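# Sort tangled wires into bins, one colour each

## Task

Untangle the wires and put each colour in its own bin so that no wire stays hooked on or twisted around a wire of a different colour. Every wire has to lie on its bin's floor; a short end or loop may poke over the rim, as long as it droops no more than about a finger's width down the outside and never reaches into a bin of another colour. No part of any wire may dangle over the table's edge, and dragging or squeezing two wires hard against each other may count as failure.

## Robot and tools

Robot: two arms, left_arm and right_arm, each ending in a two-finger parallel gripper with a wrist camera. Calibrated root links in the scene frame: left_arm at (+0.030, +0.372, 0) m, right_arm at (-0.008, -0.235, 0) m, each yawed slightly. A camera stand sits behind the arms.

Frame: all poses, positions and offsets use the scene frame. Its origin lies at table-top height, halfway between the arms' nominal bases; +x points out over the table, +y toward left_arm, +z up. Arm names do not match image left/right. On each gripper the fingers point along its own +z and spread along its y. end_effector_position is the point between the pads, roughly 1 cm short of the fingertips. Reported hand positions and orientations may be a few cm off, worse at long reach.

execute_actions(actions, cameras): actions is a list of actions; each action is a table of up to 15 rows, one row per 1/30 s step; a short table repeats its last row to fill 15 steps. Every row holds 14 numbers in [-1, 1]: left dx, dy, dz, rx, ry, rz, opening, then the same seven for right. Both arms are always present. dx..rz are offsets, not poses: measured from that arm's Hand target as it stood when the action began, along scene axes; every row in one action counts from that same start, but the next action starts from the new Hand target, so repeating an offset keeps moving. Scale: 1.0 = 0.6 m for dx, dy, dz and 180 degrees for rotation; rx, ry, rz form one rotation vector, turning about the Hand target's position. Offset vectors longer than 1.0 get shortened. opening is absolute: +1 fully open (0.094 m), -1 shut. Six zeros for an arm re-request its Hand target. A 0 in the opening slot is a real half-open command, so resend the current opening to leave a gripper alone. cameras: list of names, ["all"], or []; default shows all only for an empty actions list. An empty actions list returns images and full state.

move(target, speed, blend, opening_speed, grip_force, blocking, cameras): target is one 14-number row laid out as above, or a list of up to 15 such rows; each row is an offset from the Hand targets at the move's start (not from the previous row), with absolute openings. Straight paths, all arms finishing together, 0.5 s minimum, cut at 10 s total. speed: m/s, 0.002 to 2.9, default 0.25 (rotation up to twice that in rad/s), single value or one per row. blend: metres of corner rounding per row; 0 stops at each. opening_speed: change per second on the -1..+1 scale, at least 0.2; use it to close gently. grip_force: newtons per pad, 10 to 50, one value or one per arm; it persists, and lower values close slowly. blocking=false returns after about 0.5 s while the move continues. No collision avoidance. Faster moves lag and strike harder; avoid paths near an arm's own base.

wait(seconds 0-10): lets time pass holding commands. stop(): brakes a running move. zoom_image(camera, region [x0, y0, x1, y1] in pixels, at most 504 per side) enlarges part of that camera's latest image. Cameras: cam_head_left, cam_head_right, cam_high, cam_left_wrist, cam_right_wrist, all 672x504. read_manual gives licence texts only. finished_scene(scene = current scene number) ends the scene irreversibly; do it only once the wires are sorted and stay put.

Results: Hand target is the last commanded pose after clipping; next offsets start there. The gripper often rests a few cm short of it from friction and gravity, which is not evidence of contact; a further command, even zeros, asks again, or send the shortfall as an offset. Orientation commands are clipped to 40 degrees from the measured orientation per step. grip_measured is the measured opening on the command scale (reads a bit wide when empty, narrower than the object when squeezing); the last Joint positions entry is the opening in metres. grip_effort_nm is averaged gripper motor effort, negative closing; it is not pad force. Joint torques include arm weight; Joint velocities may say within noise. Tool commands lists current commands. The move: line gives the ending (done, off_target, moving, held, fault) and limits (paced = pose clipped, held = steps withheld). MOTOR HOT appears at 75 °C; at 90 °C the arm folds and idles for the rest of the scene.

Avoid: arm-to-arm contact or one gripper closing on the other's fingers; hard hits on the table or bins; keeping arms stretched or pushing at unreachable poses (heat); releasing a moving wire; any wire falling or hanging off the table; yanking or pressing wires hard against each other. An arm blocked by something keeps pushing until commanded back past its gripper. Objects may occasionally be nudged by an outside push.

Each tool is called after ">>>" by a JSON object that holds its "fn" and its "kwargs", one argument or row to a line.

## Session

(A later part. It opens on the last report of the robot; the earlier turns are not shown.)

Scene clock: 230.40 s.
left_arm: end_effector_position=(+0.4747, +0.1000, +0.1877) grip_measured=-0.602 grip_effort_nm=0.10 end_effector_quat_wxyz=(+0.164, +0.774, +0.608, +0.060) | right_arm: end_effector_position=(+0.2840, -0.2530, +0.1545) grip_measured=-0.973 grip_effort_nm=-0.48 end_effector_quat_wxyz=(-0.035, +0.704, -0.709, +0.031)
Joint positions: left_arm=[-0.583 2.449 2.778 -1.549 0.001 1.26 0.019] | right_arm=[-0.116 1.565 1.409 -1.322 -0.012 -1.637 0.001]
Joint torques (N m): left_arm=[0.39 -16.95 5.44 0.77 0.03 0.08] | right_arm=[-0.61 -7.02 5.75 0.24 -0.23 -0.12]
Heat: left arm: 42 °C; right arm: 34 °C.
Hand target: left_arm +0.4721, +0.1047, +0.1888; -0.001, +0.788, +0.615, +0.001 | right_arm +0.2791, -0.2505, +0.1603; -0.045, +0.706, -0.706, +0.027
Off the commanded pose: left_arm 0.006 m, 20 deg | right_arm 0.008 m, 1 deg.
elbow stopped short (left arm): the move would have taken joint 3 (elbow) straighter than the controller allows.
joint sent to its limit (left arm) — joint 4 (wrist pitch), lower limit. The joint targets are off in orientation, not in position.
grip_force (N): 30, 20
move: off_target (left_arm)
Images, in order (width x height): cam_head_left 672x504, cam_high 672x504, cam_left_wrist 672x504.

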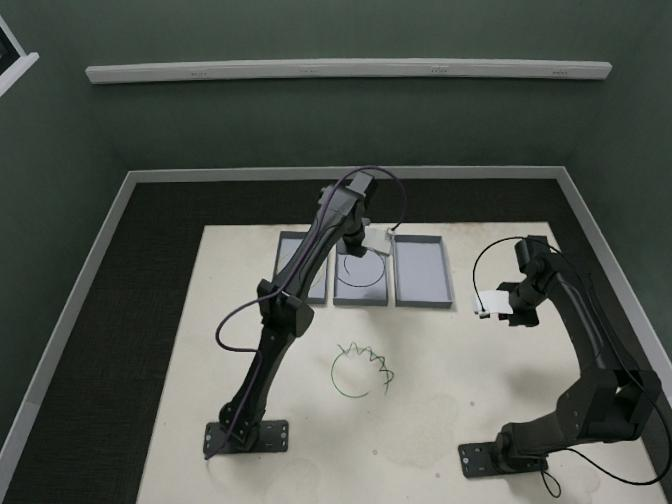

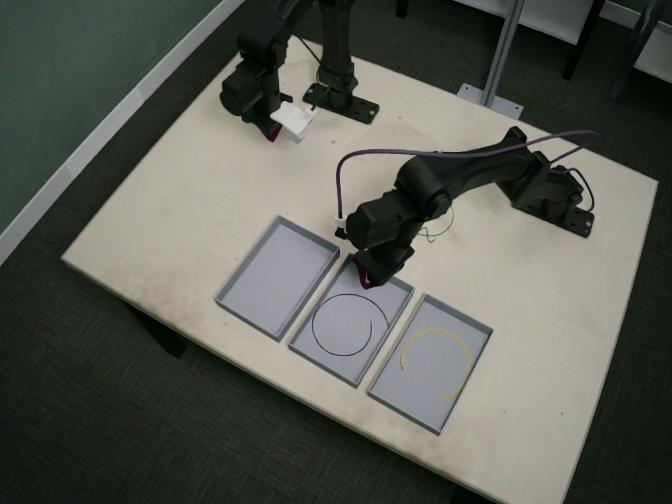

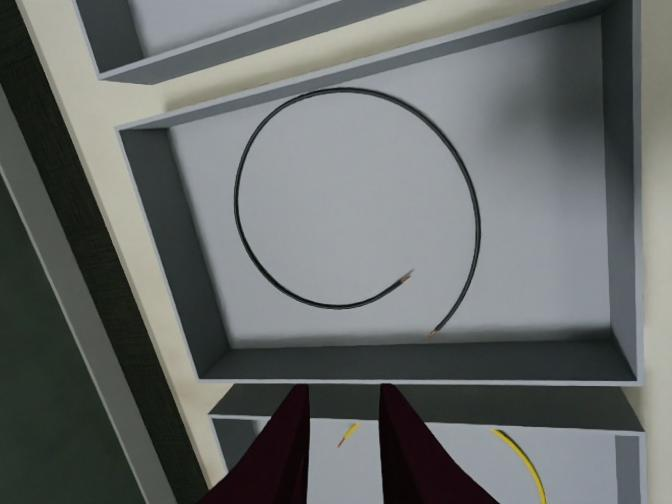

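>>> {"fn": "move", "kwargs": {
  "target": [
    [-0.33,0.05,0.05,0,0,-0.2,-0.6,0,0,0,0,0,0,-1]
  ],
  "speed": 0.2,
  "cameras": ["cam_head_left","cam_left_wrist","cam_right_wrist"]
}}

Scene clock: 233.90 s.
left_arm: end_effector_position=(+0.2783, +0.1306, +0.2147) grip_measured=-0.602 grip_effort_nm=0.10 end_effector_quat_wxyz=(+0.058, +0.936, +0.347, +0.027) | right_arm: end_effector_position=(+0.2840, -0.2530, +0.1545) grip_measured=-0.973 grip_effort_nm=-0.49 end_effector_quat_wxyz=(-0.035, +0.704, -0.709, +0.031)
Joint positions: left_arm=[-0.805 1.793 1.906 -1.556 0.001 1.659 0.019] | right_arm=[-0.116 1.565 1.409 -1.322 -0.012 -1.637 0.001]
Joint torques (N m): left_arm=[-0.14 -11.86 5.46 0.36 0.01 0.11] | right_arm=[-0.59 -6.99 5.78 0.25 -0.22 -0.12]
Motor temperatures (°C): left_arm=[25 41 41 33 25 22 26] | right_arm=[27 31 34 30 26 26 24]
Heat: left arm: 41 °C; right arm: 34 °C.
Hand target: left_arm +0.2741, +0.1347, +0.2188; +0.000, +0.940, +0.341, +0.001 | right_arm +0.2791, -0.2505, +0.1603; -0.045, +0.706, -0.706, +0.027
Off the commanded pose: left_arm 0.007 m, 7 deg | right_arm 0.008 m, 1 deg.
joint sent to its limit (left arm) — joint 4 (wrist pitch), lower limit. The joint targets are off in orientation, not in position.
grip_force (N): 30, 20
move: off_target (left_arm)
Images, in order (width x height): cam_head_left 672x504, cam_left_wrist 672x504, cam_right_wrist 672x504.

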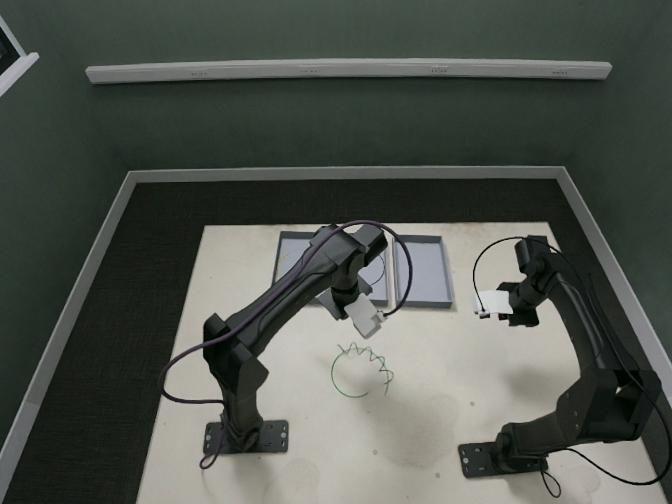

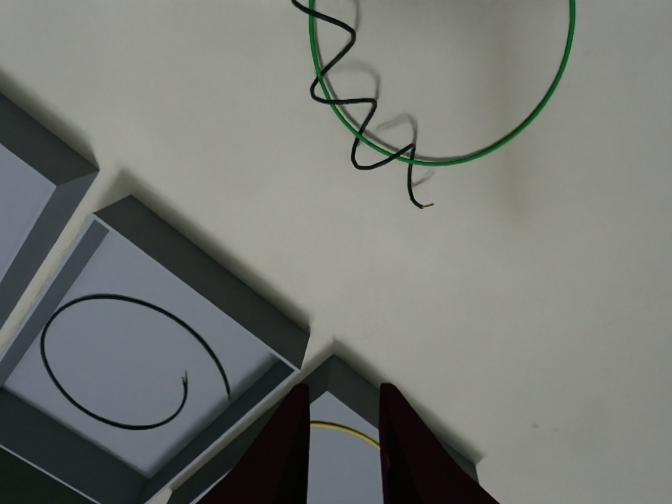

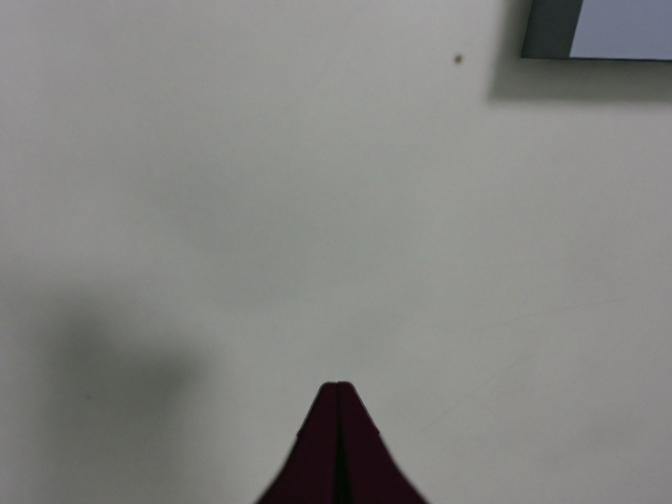

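>>> {"fn": "zoom_image", "kwargs": {
  "camera": "cam_head_left",
  "region": [310, 325, 430, 415]
}}

>>> {"fn": "move", "kwargs": {
  "target": [-0.11,-0.05,0.02,0,0,0.33,-0.6,0,0,0,0,0,0,-1],
  "speed": 0.2,
  "cameras": ["cam_left_wrist"]
}}

Scaled by 4.200.

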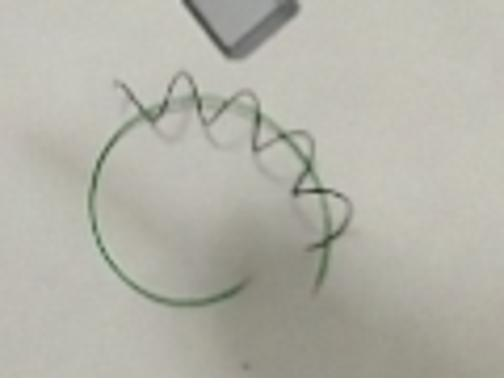

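Scene clock: 237.47 s.
left_arm: end_effector_position=(+0.2152, +0.1015, +0.2255) grip_measured=-0.602 grip_effort_nm=0.10 end_effector_quat_wxyz=(+0.075, +0.648, +0.758, -0.012) | right_arm: end_effector_position=(+0.2840, -0.2530, +0.1545) grip_measured=-0.973 grip_effort_nm=-0.48 end_effector_quat_wxyz=(-0.035, +0.704, -0.709, +0.031)
Joint positions: left_arm=[-1.015 1.706 1.844 -1.556 -0.018 0.434 0.019] | right_arm=[-0.116 1.565 1.409 -1.322 -0.012 -1.637 0.001]
Joint torques (N m): left_arm=[-0.4 -11.4 5.46 0.42 0.19 -0.11] | right_arm=[-0.59 -7.01 5.76 0.24 -0.22 -0.11]
Heat: left arm: 41 °C; right arm: 34 °C.
Hand target: left_arm +0.2081, +0.1048, +0.2308; -0.001, +0.647, +0.762, +0.001 | right_arm +0.2791, -0.2505, +0.1603; -0.045, +0.706, -0.706, +0.027
Off the commanded pose: left_arm 0.009 m, 9 deg | right_arm 0.008 m, 1 deg.
joint sent to its limit (left arm) — joint 4 (wrist pitch), lower limit. The joint targets are off in orientation, not in position.
grip_force (N): 30, 20
move: off_target (left_arm)
Images, in order (width x height): cam_left_wrist 672x504.

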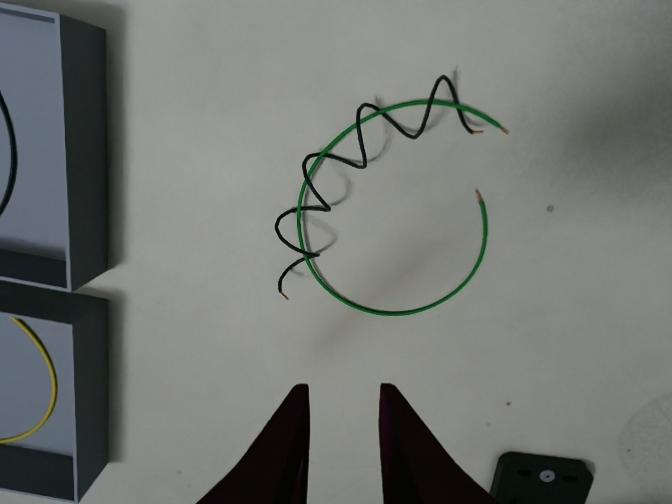

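>>> {"fn": "move", "kwargs": {
  "target": [-0.08,0.0,-0.22,0,0,-0.04,-0.75,0,0,0,0,0,0,-1],
  "speed": 0.2,
  "cameras": ["cam_left_wrist"]
}}

Scene clock: 240.63 s.
left_arm: end_effector_position=(+0.1622, +0.1067, +0.1019) grip_measured=-0.748 grip_effort_nm=-0.09 end_effector_quat_wxyz=(+0.002, +0.696, +0.718, +0.006) | right_arm: end_effector_position=(+0.2840, -0.2530, +0.1545) grip_measured=-0.973 grip_effort_nm=-0.48 end_effector_quat_wxyz=(-0.035, +0.704, -0.709, +0.031)
Joint positions: left_arm=[-1.151 1.671 1.316 -1.217 -0.012 0.423 0.012] | right_arm=[-0.116 1.565 1.409 -1.322 -0.012 -1.637 0.001]
Joint torques (N m): left_arm=[-0.24 -8.12 5.91 0.29 0.16 -0.12] | right_arm=[-0.59 -6.99 5.76 0.24 -0.22 -0.11]
Heat: left arm: 41 °C; right arm: 34 °C.
Hand target: left_arm +0.1600, +0.1048, +0.0988; -0.001, +0.694, +0.720, +0.001 | right_arm +0.2791, -0.2505, +0.1603; -0.045, +0.706, -0.706, +0.027
Off the commanded pose: left_arm 0.004 m, 1 deg | right_arm 0.008 m, 1 deg.
grip_force (N): 30, 20
move: done
Images, in order (width x height): cam_left_wrist 672x504.

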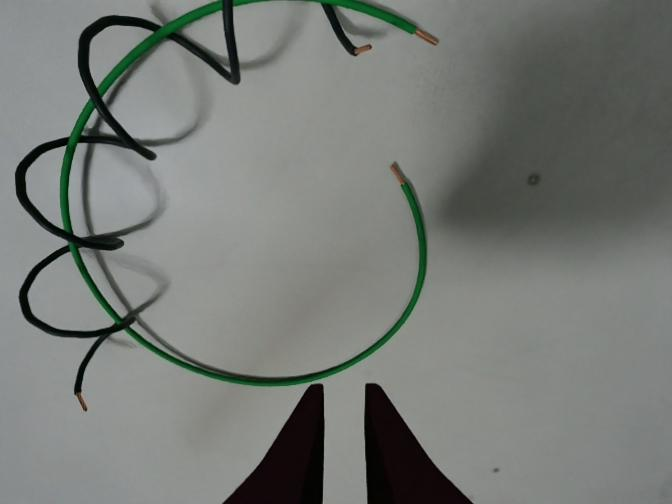

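>>> {"fn": "move", "kwargs": {
  "target": [
    [-0.053,-0.01,-0.07,0,0,0,-0.75,0,0,0,0,0,0,-1]
  ],
  "speed": 0.15,
  "cameras": ["cam_left_wrist"]
}}

Scene clock: 242.23 s.
left_arm: end_effector_position=(+0.1306, +0.0991, +0.0623) grip_measured=-0.748 grip_effort_nm=-0.09 end_effector_quat_wxyz=(+0.005, +0.696, +0.718, +0.003) | right_arm: end_effector_position=(+0.2840, -0.2530, +0.1545) grip_measured=-0.973 grip_effort_nm=-0.48 end_effector_quat_wxyz=(-0.035, +0.704, -0.709, +0.031)
Joint positions: left_arm=[-1.259 1.671 1.156 -1.049 -0.01 0.315 0.012] | right_arm=[-0.116 1.565 1.409 -1.322 -0.012 -1.637 0.001]
Joint torques (N m): left_arm=[-0.2 -7.24 5.64 0.3 0.14 -0.14] | right_arm=[-0.58 -6.98 5.76 0.25 -0.22 -0.12]
Heat: left arm: 41 °C; right arm: 34 °C.
Hand target: left_arm +0.1283, +0.0987, +0.0569; +0.000, +0.694, +0.720, +0.001 | right_arm +0.2791, -0.2505, +0.1603; -0.045, +0.706, -0.706, +0.027
Off the commanded pose: left_arm 0.006 m, 1 deg | right_arm 0.008 m, 1 deg.
grip_force (N): 30, 20
move: done
Images, in order (width x height): cam_left_wrist 672x504.

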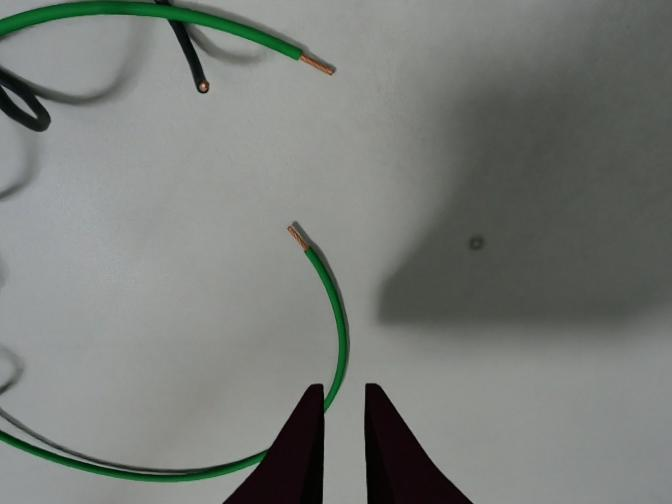

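>>> {"fn": "move", "kwargs": {
  "target": [
    [0.003,-0.017,-0.015,0,0,0.03,-0.75,0,0,0,0,0,0,-1],
    [0.003,-0.017,-0.09,0,0,0.03,-0.75,0,0,0,0,0,0,-1]
  ],
  "speed": 0.07,
  "blend": 0.005,
  "cameras": ["cam_left_wrist"]
}}

Scene clock: 244.23 s.
left_arm: end_effector_position=(+0.1327, +0.0910, +0.0309) grip_measured=-0.748 grip_effort_nm=-0.08 end_effector_quat_wxyz=(+0.006, +0.661, +0.751, +0.002) | right_arm: end_effector_position=(+0.2840, -0.2530, +0.1545) grip_measured=-0.973 grip_effort_nm=-0.48 end_effector_quat_wxyz=(-0.035, +0.704, -0.709, +0.031)
Joint positions: left_arm=[-1.261 1.74 1.104 -0.926 -0.01 0.215 0.012] | right_arm=[-0.116 1.565 1.409 -1.322 -0.012 -1.637 0.001]
Joint torques (N m): left_arm=[-0.44 -4.14 2.02 1.21 0.14 -0.11] | right_arm=[-0.62 -7.02 5.76 0.25 -0.22 -0.11]
Heat: left arm: 40 °C; right arm: 34 °C.
Hand target: left_arm +0.1301, +0.0885, +0.0028; +0.000, +0.659, +0.752, +0.001 | right_arm +0.2791, -0.2505, +0.1603; -0.045, +0.706, -0.706, +0.027
Off the commanded pose: left_arm 0.028 m, 1 deg | right_arm 0.008 m, 1 deg.
grip_force (N): 30, 20
move: off_target (left_arm)
Images, in order (width x height): cam_left_wrist 672x504.

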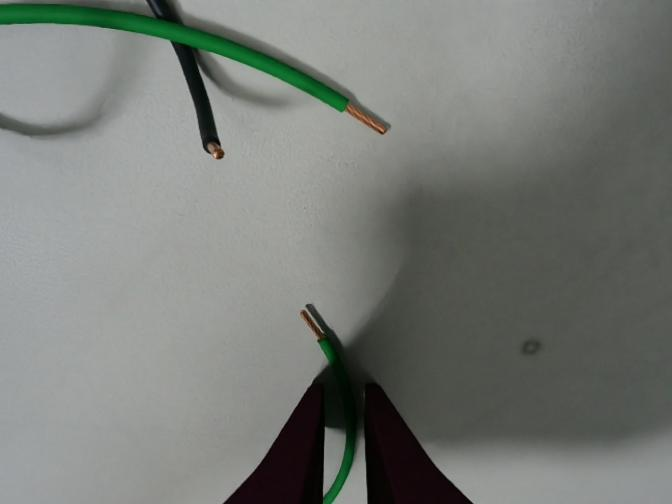

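>>> {"fn": "move", "kwargs": {
  "target": [
    [0,0,0,0,0,0,-1,0,0,0,0,0,0,-1],
    [0,0,0.095,0,0,0,-1,0,0,0,0,0,0,-1]
  ],
  "speed": 0.06,
  "cameras": ["cam_left_wrist","cam_head_left"]
}}

Scene clock: 246.83 s.
left_arm: end_effector_position=(+0.1318, +0.0952, +0.0499) grip_measured=-0.940 grip_effort_nm=-0.65 end_effector_quat_wxyz=(-0.011, +0.660, +0.751, +0.014) | right_arm: end_effector_position=(+0.2840, -0.2530, +0.1545) grip_measured=-0.973 grip_effort_nm=-0.48 end_effector_quat_wxyz=(-0.035, +0.704, -0.709, +0.031)
Joint positions: left_arm=[-1.261 1.736 1.178 -1.045 -0.014 0.215 0.003] | right_arm=[-0.116 1.565 1.409 -1.322 -0.012 -1.637 0.001]
Joint torques (N m): left_arm=[-0.44 -10.82 7.91 0 0.18 -0.11] | right_arm=[-0.59 -6.99 5.79 0.25 -0.24 -0.12]
Heat: left arm: 40 °C; right arm: 34 °C.
Hand target: left_arm +0.1301, +0.0885, +0.0599; +0.000, +0.659, +0.752, +0.001 | right_arm +0.2791, -0.2505, +0.1603; -0.045, +0.706, -0.706, +0.027
Off the commanded pose: left_arm 0.012 m, 2 deg | right_arm 0.008 m, 1 deg.
grip_force (N): 30, 20
move: off_target (left_arm)
Images, in order (width x height): cam_head_left 672x504, cam_left_wrist 672x504.

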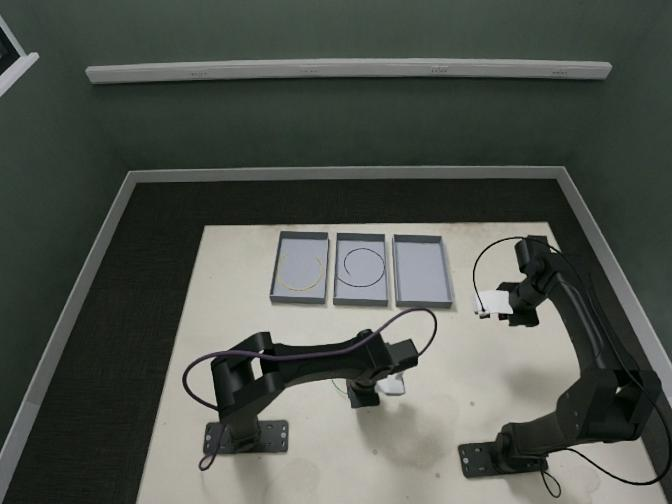

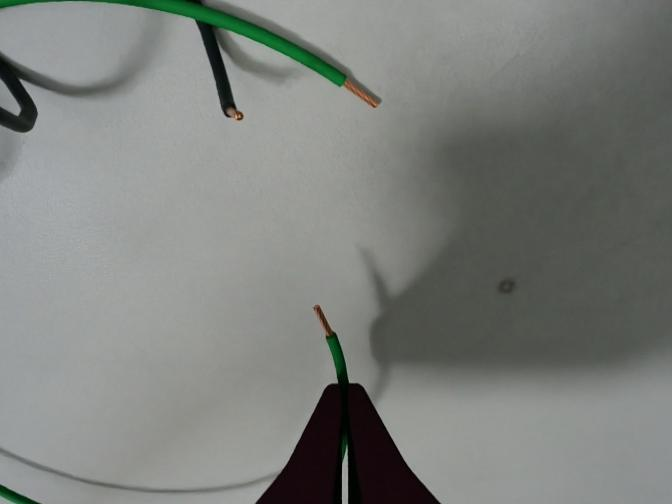

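>>> {"fn": "move", "kwargs": {
  "target": [
    [0.023,-0.049,0.033,0,0,0.1667,-1,0,0,0,0,0,0,-1],
    [0.0675,-0.08,0.05,0,0,0.333,-1,0,0,0,0,0,0,-1],
    [0.122,-0.085,0.06,0,0,0.5,-1,0,0,0,0,0,0,-1]
  ],
  "speed": 0.06,
  "blend": 0.01,
  "cameras": ["cam_left_wrist","cam_head_left"]
}}

>>> {"fn": "zoom_image", "kwargs": {
  "camera": "cam_head_left",
  "region": [310, 325, 430, 415]
}}

Scene clock: 257.60 s.
left_arm: end_effector_position=(+0.1779, +0.0417, +0.0928) grip_measured=-0.940 grip_effort_nm=-0.65 end_effector_quat_wxyz=(+0.004, +0.129, +0.992, -0.003) | right_arm: end_effector_position=(+0.2840, -0.2530, +0.1545) grip_measured=-0.973 grip_effort_nm=-0.48 end_effector_quat_wxyz=(-0.035, +0.704, -0.709, +0.031)
Joint positions: left_arm=[-1.186 1.914 1.579 -1.228 -0.004 -0.894 0.003] | right_arm=[-0.116 1.565 1.409 -1.322 -0.012 -1.637 0.001]
Joint torques (N m): left_arm=[0.44 -9.47 8.49 0.06 0.09 -0.14] | right_arm=[-0.58 -7.02 5.76 0.25 -0.23 -0.12]
Heat: left arm: 41 °C; right arm: 34 °C.
Hand target: left_arm +0.1800, +0.0396, +0.0915; -0.001, +0.121, +0.993, +0.000 (not the last commanded pose) | right_arm +0.2791, -0.2505, +0.1603; -0.045, +0.706, -0.706, +0.027
Off the commanded pose: left_arm 0.026 m, 22 deg | right_arm 0.008 m, 1 deg.
grip_force (N): 30, 20
move: off_target (left_arm; path cut at 10 s); path passed 2 of 3 targets
Images, in order (width x height): cam_head_left 672x504, cam_left_wrist 672x504.

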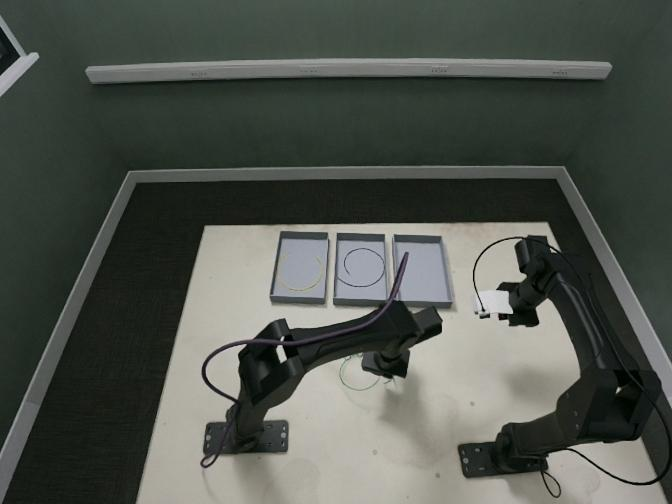

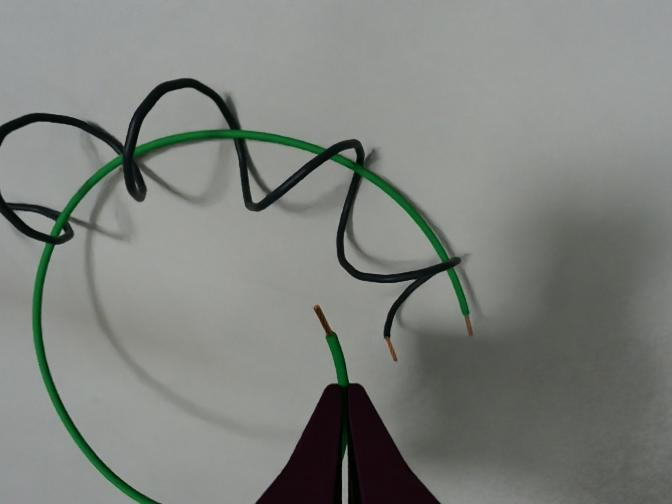

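Scaled by 4.200.

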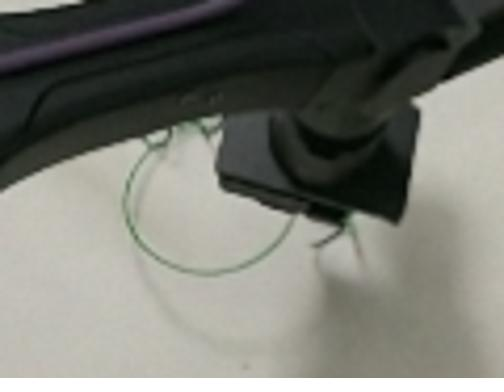

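>>> {"fn": "move", "kwargs": {
  "target": [
    [0,0,-0.07,0,0,0,-1,0,0,0,0,0,0,-1],
    [0,0,-0.075,0,0,0,-0.8,0,0,0,0,0,0,-1],
    [0.0,0,0.05,0,0,0,-0.8,0,0,0,0,0,0,-1],
    [-0.02,0.08,0.13,0,0,0,-0.75,0,0,0,0,0,0,-1]
  ],
  "speed": 0.1,
  "cameras": ["cam_left_wrist","cam_head_left"]
}}

>>> {"fn": "zoom_image", "kwargs": {
  "camera": "cam_head_left",
  "region": [310, 325, 430, 415]
}}

Scene clock: 264.10 s.
left_arm: end_effector_position=(+0.1699, +0.0815, +0.1661) grip_measured=-0.752 grip_effort_nm=0.10 end_effector_quat_wxyz=(+0.001, +0.119, +0.993, +0.000) | right_arm: end_effector_position=(+0.2840, -0.2530, +0.1545) grip_measured=-0.973 grip_effort_nm=-0.48 end_effector_quat_wxyz=(-0.035, +0.704, -0.709, +0.031)
Joint positions: left_arm=[-1.158 1.774 1.691 -1.487 -0.003 -0.887 0.012] | right_arm=[-0.116 1.565 1.409 -1.322 -0.012 -1.637 0.001]
Joint torques (N m): left_arm=[0.4 -11.71 5.53 0.03 0.08 0.08] | right_arm=[-0.59 -6.98 5.75 0.24 -0.23 -0.13]
Heat: left arm: 41 °C; right arm: 34 °C.
Hand target: left_arm +0.1680, +0.0876, +0.1696; -0.001, +0.121, +0.993, +0.000 | right_arm +0.2791, -0.2505, +0.1603; -0.045, +0.706, -0.706, +0.027
Off the commanded pose: left_arm 0.007 m, 0 deg | right_arm 0.008 m, 1 deg.
grip_force (N): 30, 20
move: done
Images, in order (width x height): cam_head_left 672x504, cam_left_wrist 672x504.

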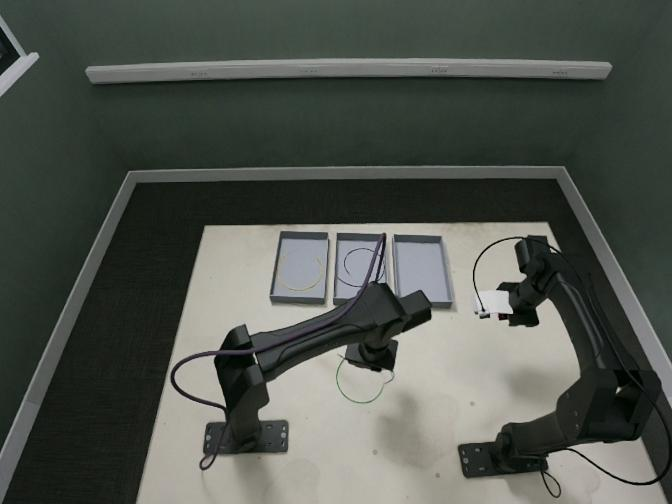

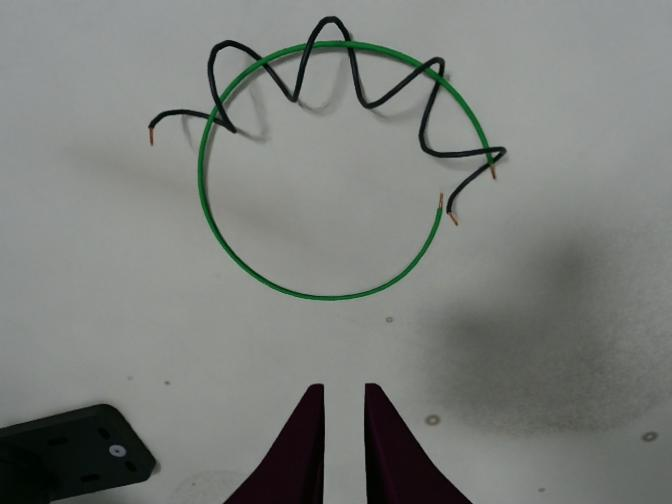

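Scaled by 4.200.

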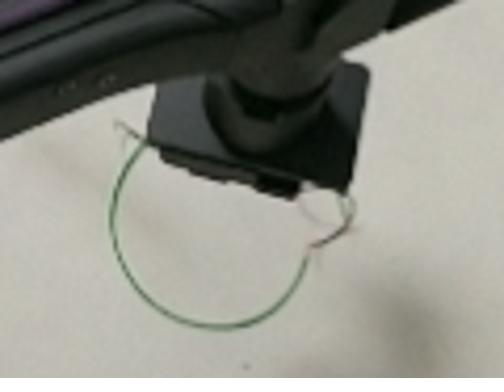

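>>> {"fn": "move", "kwargs": {
  "target": [
    [0.008,0.105,-0.16,0,0,0.144,-0.75,-0.08,0.1,-0.05,0,0,-0.5,-1]
  ],
  "speed": 0.15,
  "cameras": ["cam_left_wrist","cam_head_left","cam_right_wrist"]
}}

Scene clock: 270.60 s.
left_arm: end_effector_position=(+0.1722, +0.1499, +0.0702) grip_measured=-0.752 grip_effort_nm=0.10 end_effector_quat_wxyz=(-0.004, -0.097, +0.995, +0.010) | right_arm: end_effector_position=(+0.2362, -0.1879, +0.1296) grip_measured=-0.973 grip_effort_nm=-0.49 end_effector_quat_wxyz=(+0.013, -0.002, +0.999, -0.043)
Joint positions: left_arm=[-1.038 1.59 1.102 -1.105 -0.002 -1.198 0.012] | right_arm=[0.208 1.477 1.228 -1.318 0.091 0.245 0.001]
Joint torques (N m): left_arm=[0.46 -9.85 5.45 0.2 0.08 -0.14] | right_arm=[0.49 -5.53 4.67 0.15 0.21 0.11]
Heat: left arm: 40 °C; right arm: 34 °C.
Hand target: left_arm +0.1728, +0.1507, +0.0735; -0.001, -0.105, +0.994, +0.000 | right_arm +0.2312, -0.1904, +0.1302; +0.013, +0.000, +0.999, -0.051
Off the commanded pose: left_arm 0.004 m, 2 deg | right_arm 0.006 m, 1 deg.
grip_force (N): 30, 20
move: done
Images, in order (width x height): cam_head_left 672x504, cam_left_wrist 672x504, cam_right_wrist 672x504.

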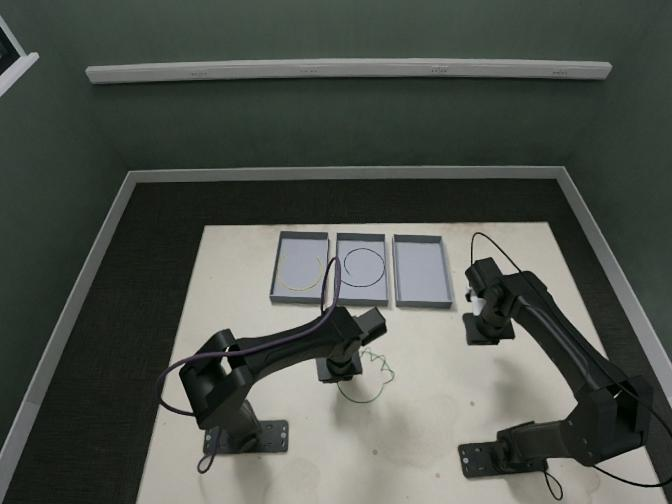

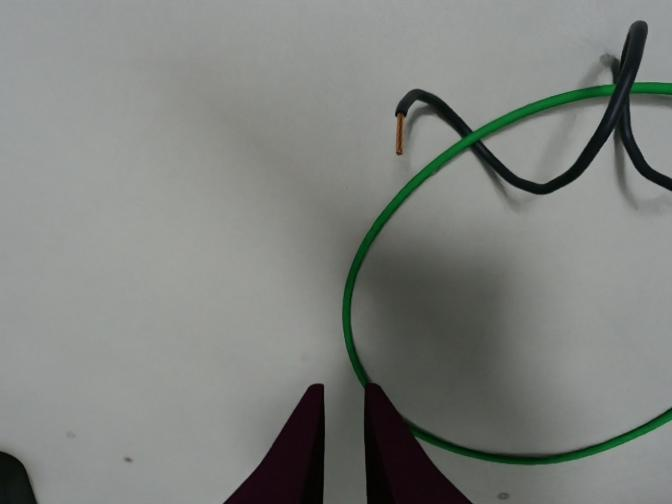

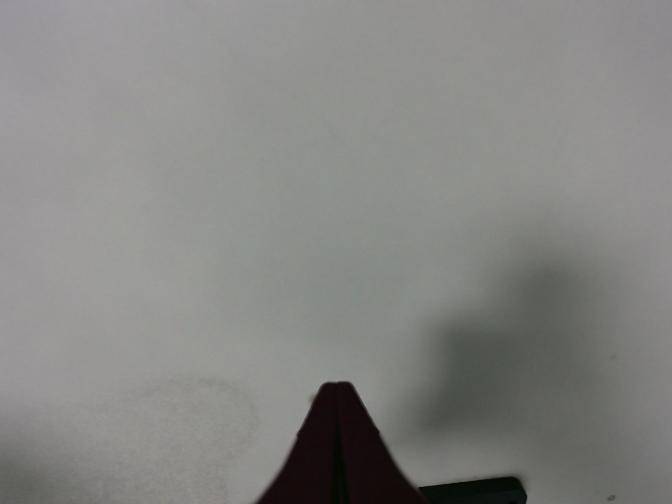

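>>> {"fn": "move", "kwargs": {
  "target": [
    [0.0,0,-0.07,0,0,0,-0.75,0,0,0,0,0,-0.2,-0.6],
    [0,0,-0.13,0,0,0,-0.75,-0.04,0.15,-0.03,0,0,-0.272,-0.6]
  ],
  "speed": [0.1,0.08],
  "cameras": ["cam_left_wrist","cam_right_wrist"]
}}

Scene clock: 276.90 s.
left_arm: end_effector_position=(+0.1727, +0.1488, +0.0299) grip_measured=-0.752 grip_effort_nm=0.09 end_effector_quat_wxyz=(+0.006, -0.097, +0.995, -0.011) | right_arm: end_effector_position=(+0.2006, -0.1063, +0.1086) grip_measured=-0.601 grip_effort_nm=0.07 end_effector_quat_wxyz=(-0.015, +0.409, +0.910, -0.062)
Joint positions: left_arm=[-1.038 1.602 0.945 -0.889 -0.001 -1.199 0.012] | right_arm=[0.535 1.588 1.247 -1.351 0.041 1.424 0.019]
Joint torques (N m): left_arm=[0.42 -1.2 0.83 1.4 0.06 -0.14] | right_arm=[0.25 -4.41 7.99 0.07 -0.01 0.12]
Heat: left arm: 40 °C; right arm: 34 °C.
Hand target: left_arm +0.1727, +0.1507, -0.0045; -0.001, -0.105, +0.994, +0.000 | right_arm +0.2071, -0.1004, +0.1122; -0.010, +0.414, +0.909, -0.052
Off the commanded pose: left_arm 0.034 m, 2 deg | right_arm 0.010 m, 1 deg.
grip_force (N): 30, 20
move: off_target (left_arm)
Images, in order (width x height): cam_left_wrist 672x504, cam_right_wrist 672x504.

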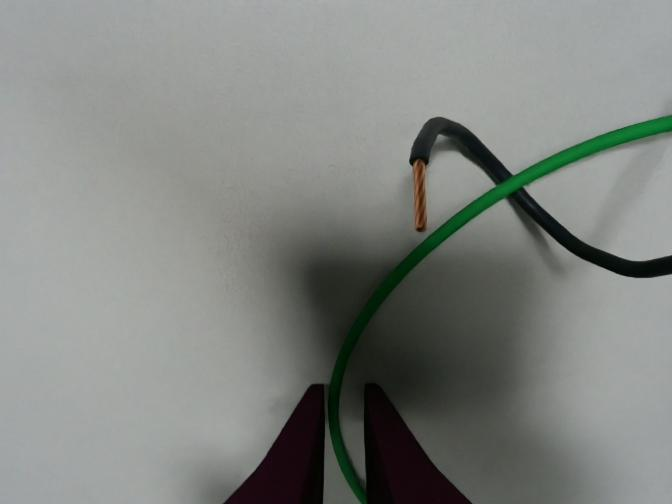

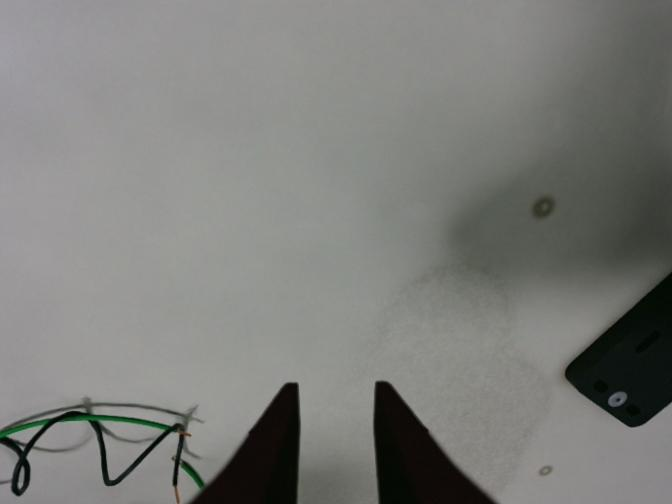

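>>> {"fn": "move", "kwargs": {
  "target": [0,0,0,0,0,0,-1,-0.05,0.11,0.0,0,0,0,-0.6],
  "speed": 0.1,
  "cameras": ["cam_left_wrist","cam_right_wrist"]
}}

Scene clock: 278.83 s.
left_arm: end_effector_position=(+0.1736, +0.1468, +0.0300) grip_measured=-0.937 grip_effort_nm=-0.65 end_effector_quat_wxyz=(+0.007, -0.097, +0.995, -0.015) | right_arm: end_effector_position=(+0.1739, -0.0392, +0.1088) grip_measured=-0.601 grip_effort_nm=0.07 end_effector_quat_wxyz=(-0.011, +0.408, +0.911, -0.057)
Joint positions: left_arm=[-1.038 1.602 0.945 -0.88 0.001 -1.199 0.003] | right_arm=[0.785 1.665 1.33 -1.351 0.016 1.671 0.019]
Joint torques (N m): left_arm=[0.4 -1.2 0.83 1.33 0.05 -0.13] | right_arm=[0.06 -4.96 7.99 -0.02 -0.03 0.13]
Heat: left arm: 40 °C; right arm: 34 °C.
Hand target: left_arm +0.1727, +0.1507, -0.0045; -0.001, -0.105, +0.994, +0.000 | right_arm +0.1772, -0.0345, +0.1123; -0.010, +0.414, +0.909, -0.052
Off the commanded pose: left_arm 0.035 m, 2 deg | right_arm 0.007 m, 1 deg.
grip_force (N): 30, 20
move: off_target (left_arm)
Images, in order (width x height): cam_left_wrist 672x504, cam_right_wrist 672x504.

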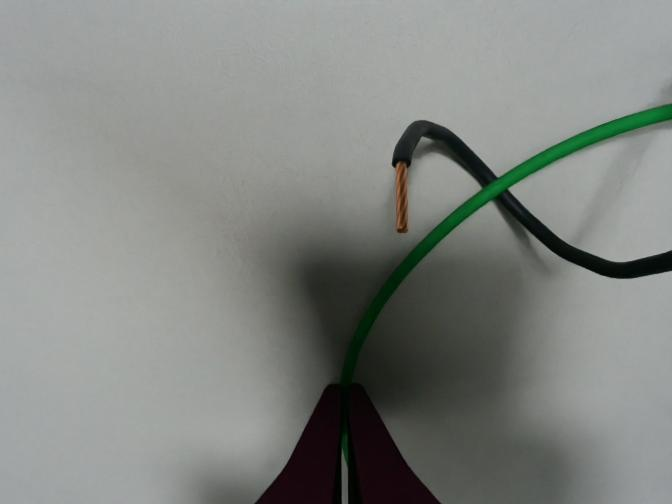

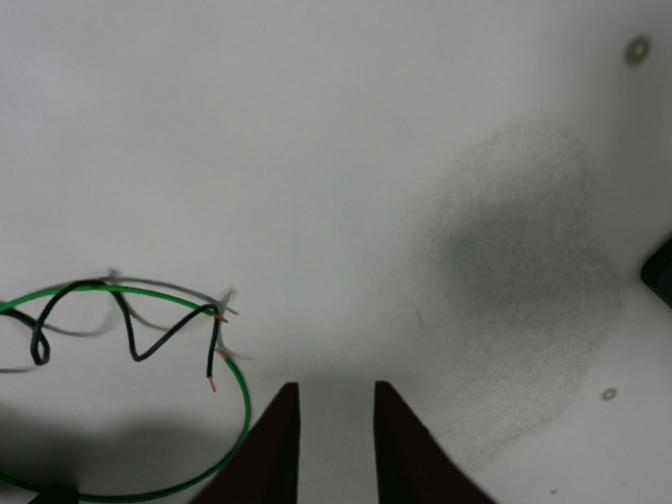

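>>> {"fn": "move", "kwargs": {
  "target": [0,0,0,0,0,0,-1,-0.01,0.075,-0.06,0,0,0,-0.6],
  "speed": 0.1,
  "cameras": ["cam_head_left","cam_right_wrist"]
}}

Scene clock: 279.80 s.
left_arm: end_effector_position=(+0.1736, +0.1468, +0.0300) grip_measured=-0.937 grip_effort_nm=-0.65 end_effector_quat_wxyz=(+0.007, -0.097, +0.995, -0.015) | right_arm: end_effector_position=(+0.1735, -0.0387, +0.1085) grip_measured=-0.601 grip_effort_nm=0.07 end_effector_quat_wxyz=(-0.011, +0.409, +0.911, -0.057)
Joint positions: left_arm=[-1.038 1.602 0.945 -0.88 0.001 -1.199 0.003] | right_arm=[0.787 1.666 1.33 -1.35 0.016 1.674 0.019]
Joint torques (N m): left_arm=[0.4 -1.2 0.83 1.33 0.04 -0.13] | right_arm=[-0.12 -5.7 5.53 0.02 0.01 0]
Heat: left arm: 39 °C; right arm: 34 °C.
Hand target: left_arm +0.1727, +0.1507, -0.0045; -0.001, -0.105, +0.994, +0.000 | right_arm +0.1736, -0.0388, +0.1086; -0.011, +0.409, +0.911, -0.057 (not the last commanded pose)
Off the commanded pose: left_arm 0.035 m, 2 deg | right_arm 0.059 m, 1 deg.
grip_force (N): 30, 20
move: held (right_arm; a check stopped the path), off_target (left_arm); limits=held
pose unreachable (right arm): on one or more control steps of this call, first in action 0 (counted from 0), this arm could not follow its commanded pose, so it was not sent that pose on those steps. It may still have moved: this result reports where it is.
cause: moving toward the commanded pose would bring a part of the arm too close to another arm (this arm's wrist (the part past joint 4) and the left arm's wrist (the part past joint 4), 4 mm apart when this arm was first held).
Images, in order (width x height): cam_head_left 672x504, cam_right_wrist 672x504.

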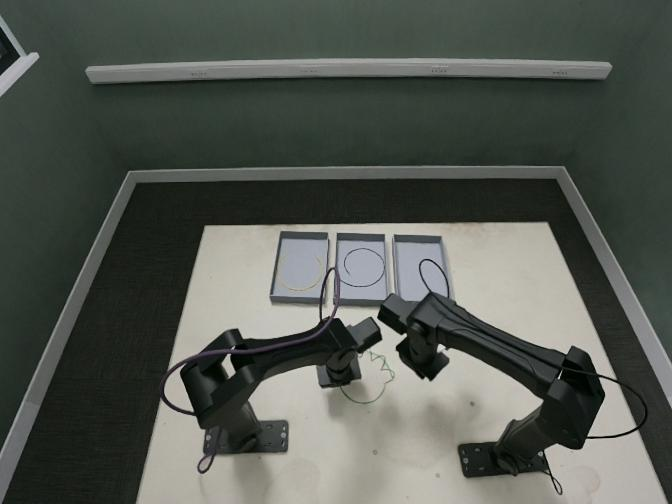

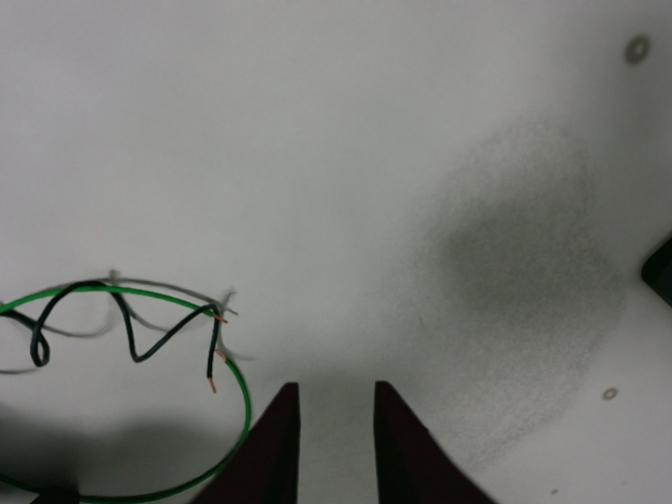

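>>> {"fn": "move", "kwargs": {
  "target": [
    [0,0,0.085,0,0,0,-1,0.03,-0.15,0,0,0,0,-0.6],
    [0.24,0.07,0.085,0,0,0,-1,0.2,-0.05,0,0,0,0,-0.6],
    [0.24,0.07,0.06,0,0,0,-1,0.2,-0.05,0,0,0,0,-0.6]
  ],
  "speed": 0.1,
  "cameras": ["cam_head_left","cam_left_wrist","cam_right_wrist"]
}}

Scene clock: 284.80 s.
left_arm: end_effector_position=(+0.3176, +0.1914, +0.0389) grip_measured=-0.939 grip_effort_nm=-0.65 end_effector_quat_wxyz=(+0.004, -0.109, +0.994, -0.005) | right_arm: end_effector_position=(+0.2895, -0.0684, +0.1060) grip_measured=-0.601 grip_effort_nm=0.07 end_effector_quat_wxyz=(-0.016, +0.412, +0.910, -0.053)
Joint positions: left_arm=[-0.594 1.872 1.303 -0.99 0.003 -0.779 0.003] | right_arm=[0.482 1.94 1.661 -1.397 0.035 1.377 0.019]
Joint torques (N m): left_arm=[-0.01 -9.05 5.52 0.31 0.01 0.08] | right_arm=[-0.01 -6.97 8.06 -0.11 0.16 -0.06]
Heat: left arm: 40 °C; right arm: 34 °C.
Hand target: left_arm +0.3167, +0.1926, +0.0315; -0.001, -0.105, +0.995, +0.000 | right_arm +0.2936, -0.0689, +0.1085; -0.011, +0.409, +0.911, -0.057
Off the commanded pose: left_arm 0.008 m, 1 deg | right_arm 0.005 m, 1 deg.
grip_force (N): 30, 20
move: done
Images, in order (width x height): cam_head_left 672x504, cam_left_wrist 672x504, cam_right_wrist 672x504.

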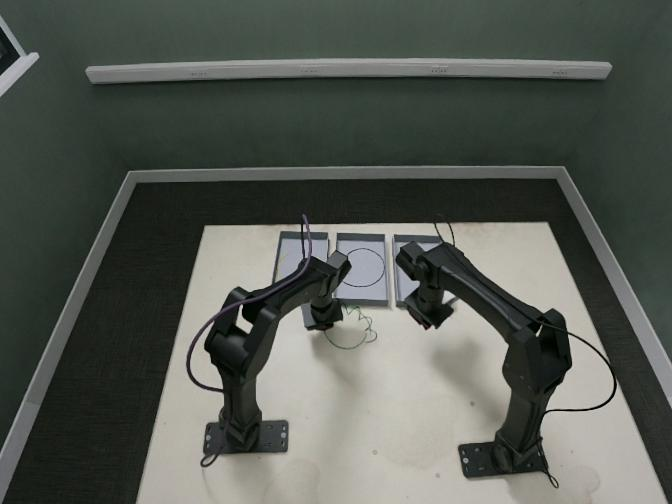

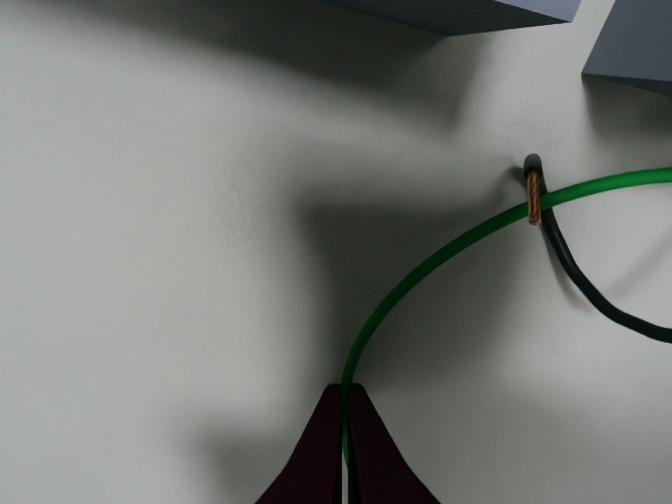

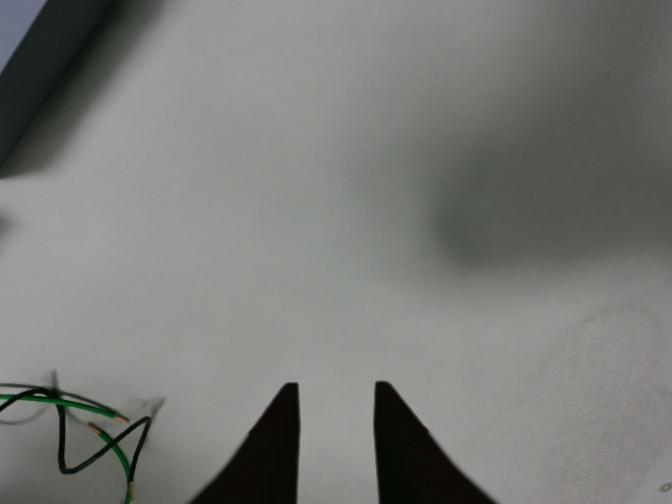

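>>> {"fn": "move", "kwargs": {
  "target": [0,0,0,0,0,0,-1,-0.01,0.1,-0.04,0,0,0,-0.6],
  "speed": 0.1,
  "cameras": ["cam_head_left","cam_right_wrist"]
}}

Scene clock: 286.37 s.
left_arm: end_effector_position=(+0.3177, +0.1913, +0.0389) grip_measured=-0.939 grip_effort_nm=-0.65 end_effector_quat_wxyz=(+0.004, -0.109, +0.994, -0.005) | right_arm: end_effector_position=(+0.2817, -0.0133, +0.0834) grip_measured=-0.601 grip_effort_nm=0.07 end_effector_quat_wxyz=(-0.015, +0.402, +0.913, -0.064)
Joint positions: left_arm=[-0.594 1.872 1.303 -0.99 0.003 -0.779 0.003] | right_arm=[0.624 2.064 1.748 -1.381 0.034 1.498 0.019]
Joint torques (N m): left_arm=[0.01 -9.05 5.53 0.32 0.01 0.08] | right_arm=[-0.12 -7.79 7.98 0.02 0.01 0.13]
Heat: left arm: 40 °C; right arm: 35 °C.
Hand target: left_arm +0.3167, +0.1926, +0.0315; -0.001, -0.105, +0.994, +0.000 | right_arm +0.2875, -0.0089, +0.0846; -0.011, +0.409, +0.911, -0.057
Off the commanded pose: left_arm 0.008 m, 1 deg | right_arm 0.007 m, 1 deg.
grip_force (N): 30, 20
move: done
Images, in order (width x height): cam_head_left 672x504, cam_right_wrist 672x504.

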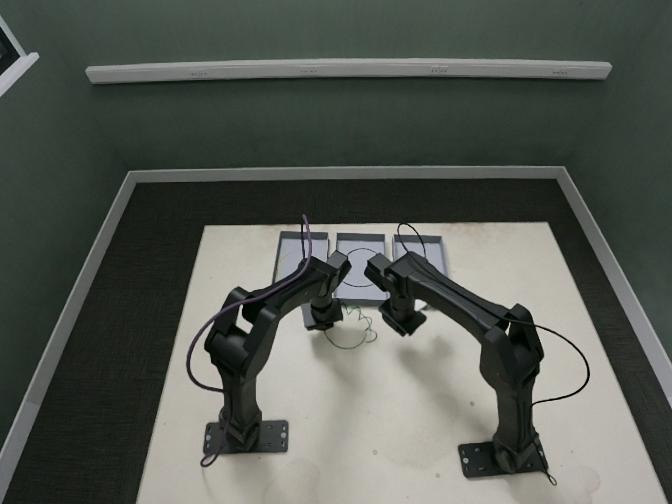

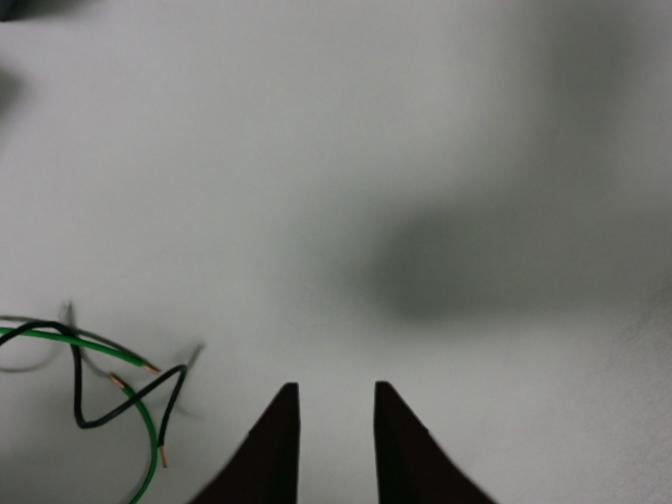

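>>> {"fn": "move", "kwargs": {
  "target": [0,0,0,0,0,0,-1,0.012,0.1,-0.04,0,0,-0.1,-0.6],
  "speed": 0.08,
  "cameras": ["cam_head_left","cam_right_wrist"]
}}

>>> {"fn": "zoom_image", "kwargs": {
  "camera": "cam_head_left",
  "region": [280, 240, 440, 360]
}}

Scene clock: 288.57 s.
left_arm: end_effector_position=(+0.3177, +0.1913, +0.0389) grip_measured=-0.939 grip_effort_nm=-0.65 end_effector_quat_wxyz=(+0.004, -0.109, +0.994, -0.005) | right_arm: end_effector_position=(+0.2925, +0.0256, +0.0693) grip_measured=-0.601 grip_effort_nm=0.07 end_effector_quat_wxyz=(-0.013, +0.488, +0.871, -0.053)
Joint positions: left_arm=[-0.594 1.872 1.303 -0.99 0.003 -0.779 0.003] | right_arm=[0.674 2.19 1.889 -1.378 0.012 1.737 0.019]
Joint torques (N m): left_arm=[0.01 -9.05 5.53 0.31 0.01 0.08] | right_arm=[-0.1 -9.65 5.44 0.01 0 -0.01]
Heat: left arm: 39 °C; right arm: 35 °C.
Hand target: left_arm +0.3167, +0.1926, +0.0315; -0.001, -0.105, +0.994, +0.000 | right_arm +0.2920, +0.0250, +0.0694; -0.013, +0.487, +0.871, -0.054 (not the last commanded pose)
Off the commanded pose: left_arm 0.008 m, 1 deg | right_arm 0.027 m, 8 deg.
grip_force (N): 30, 20
move: held (right_arm; a check stopped the path); limits=held
pose unreachable (right arm): on one or more control steps of this call, first in action 0 (counted from 0), this arm could not follow its commanded pose, so it was not sent that pose on those steps. It may still have moved: this result reports where it is.
cause: moving toward the commanded pose would bring a part of the arm too close to another arm (this arm's wrist (the part past joint 4) and the left arm's wrist (the part past joint 4), where that arm would come to rest).
Images, in order (width x height): cam_head_left 672x504, cam_right_wrist 672x504.

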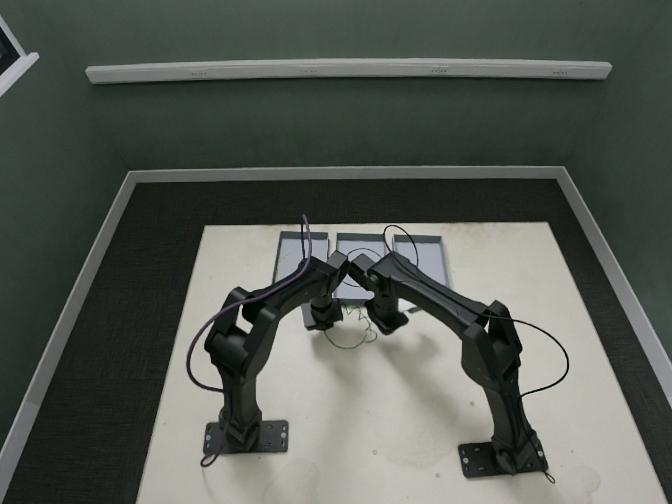

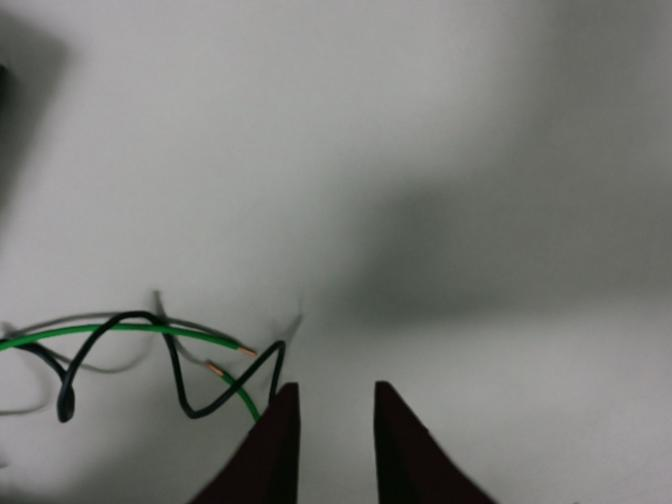

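Scaled by 3.150.

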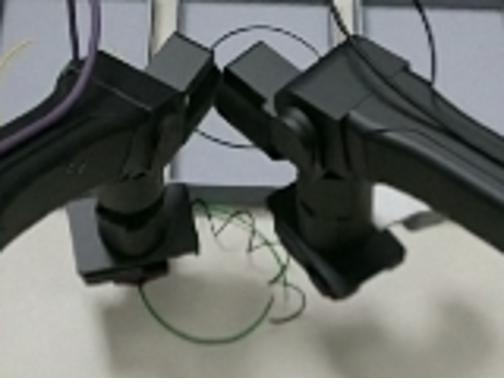

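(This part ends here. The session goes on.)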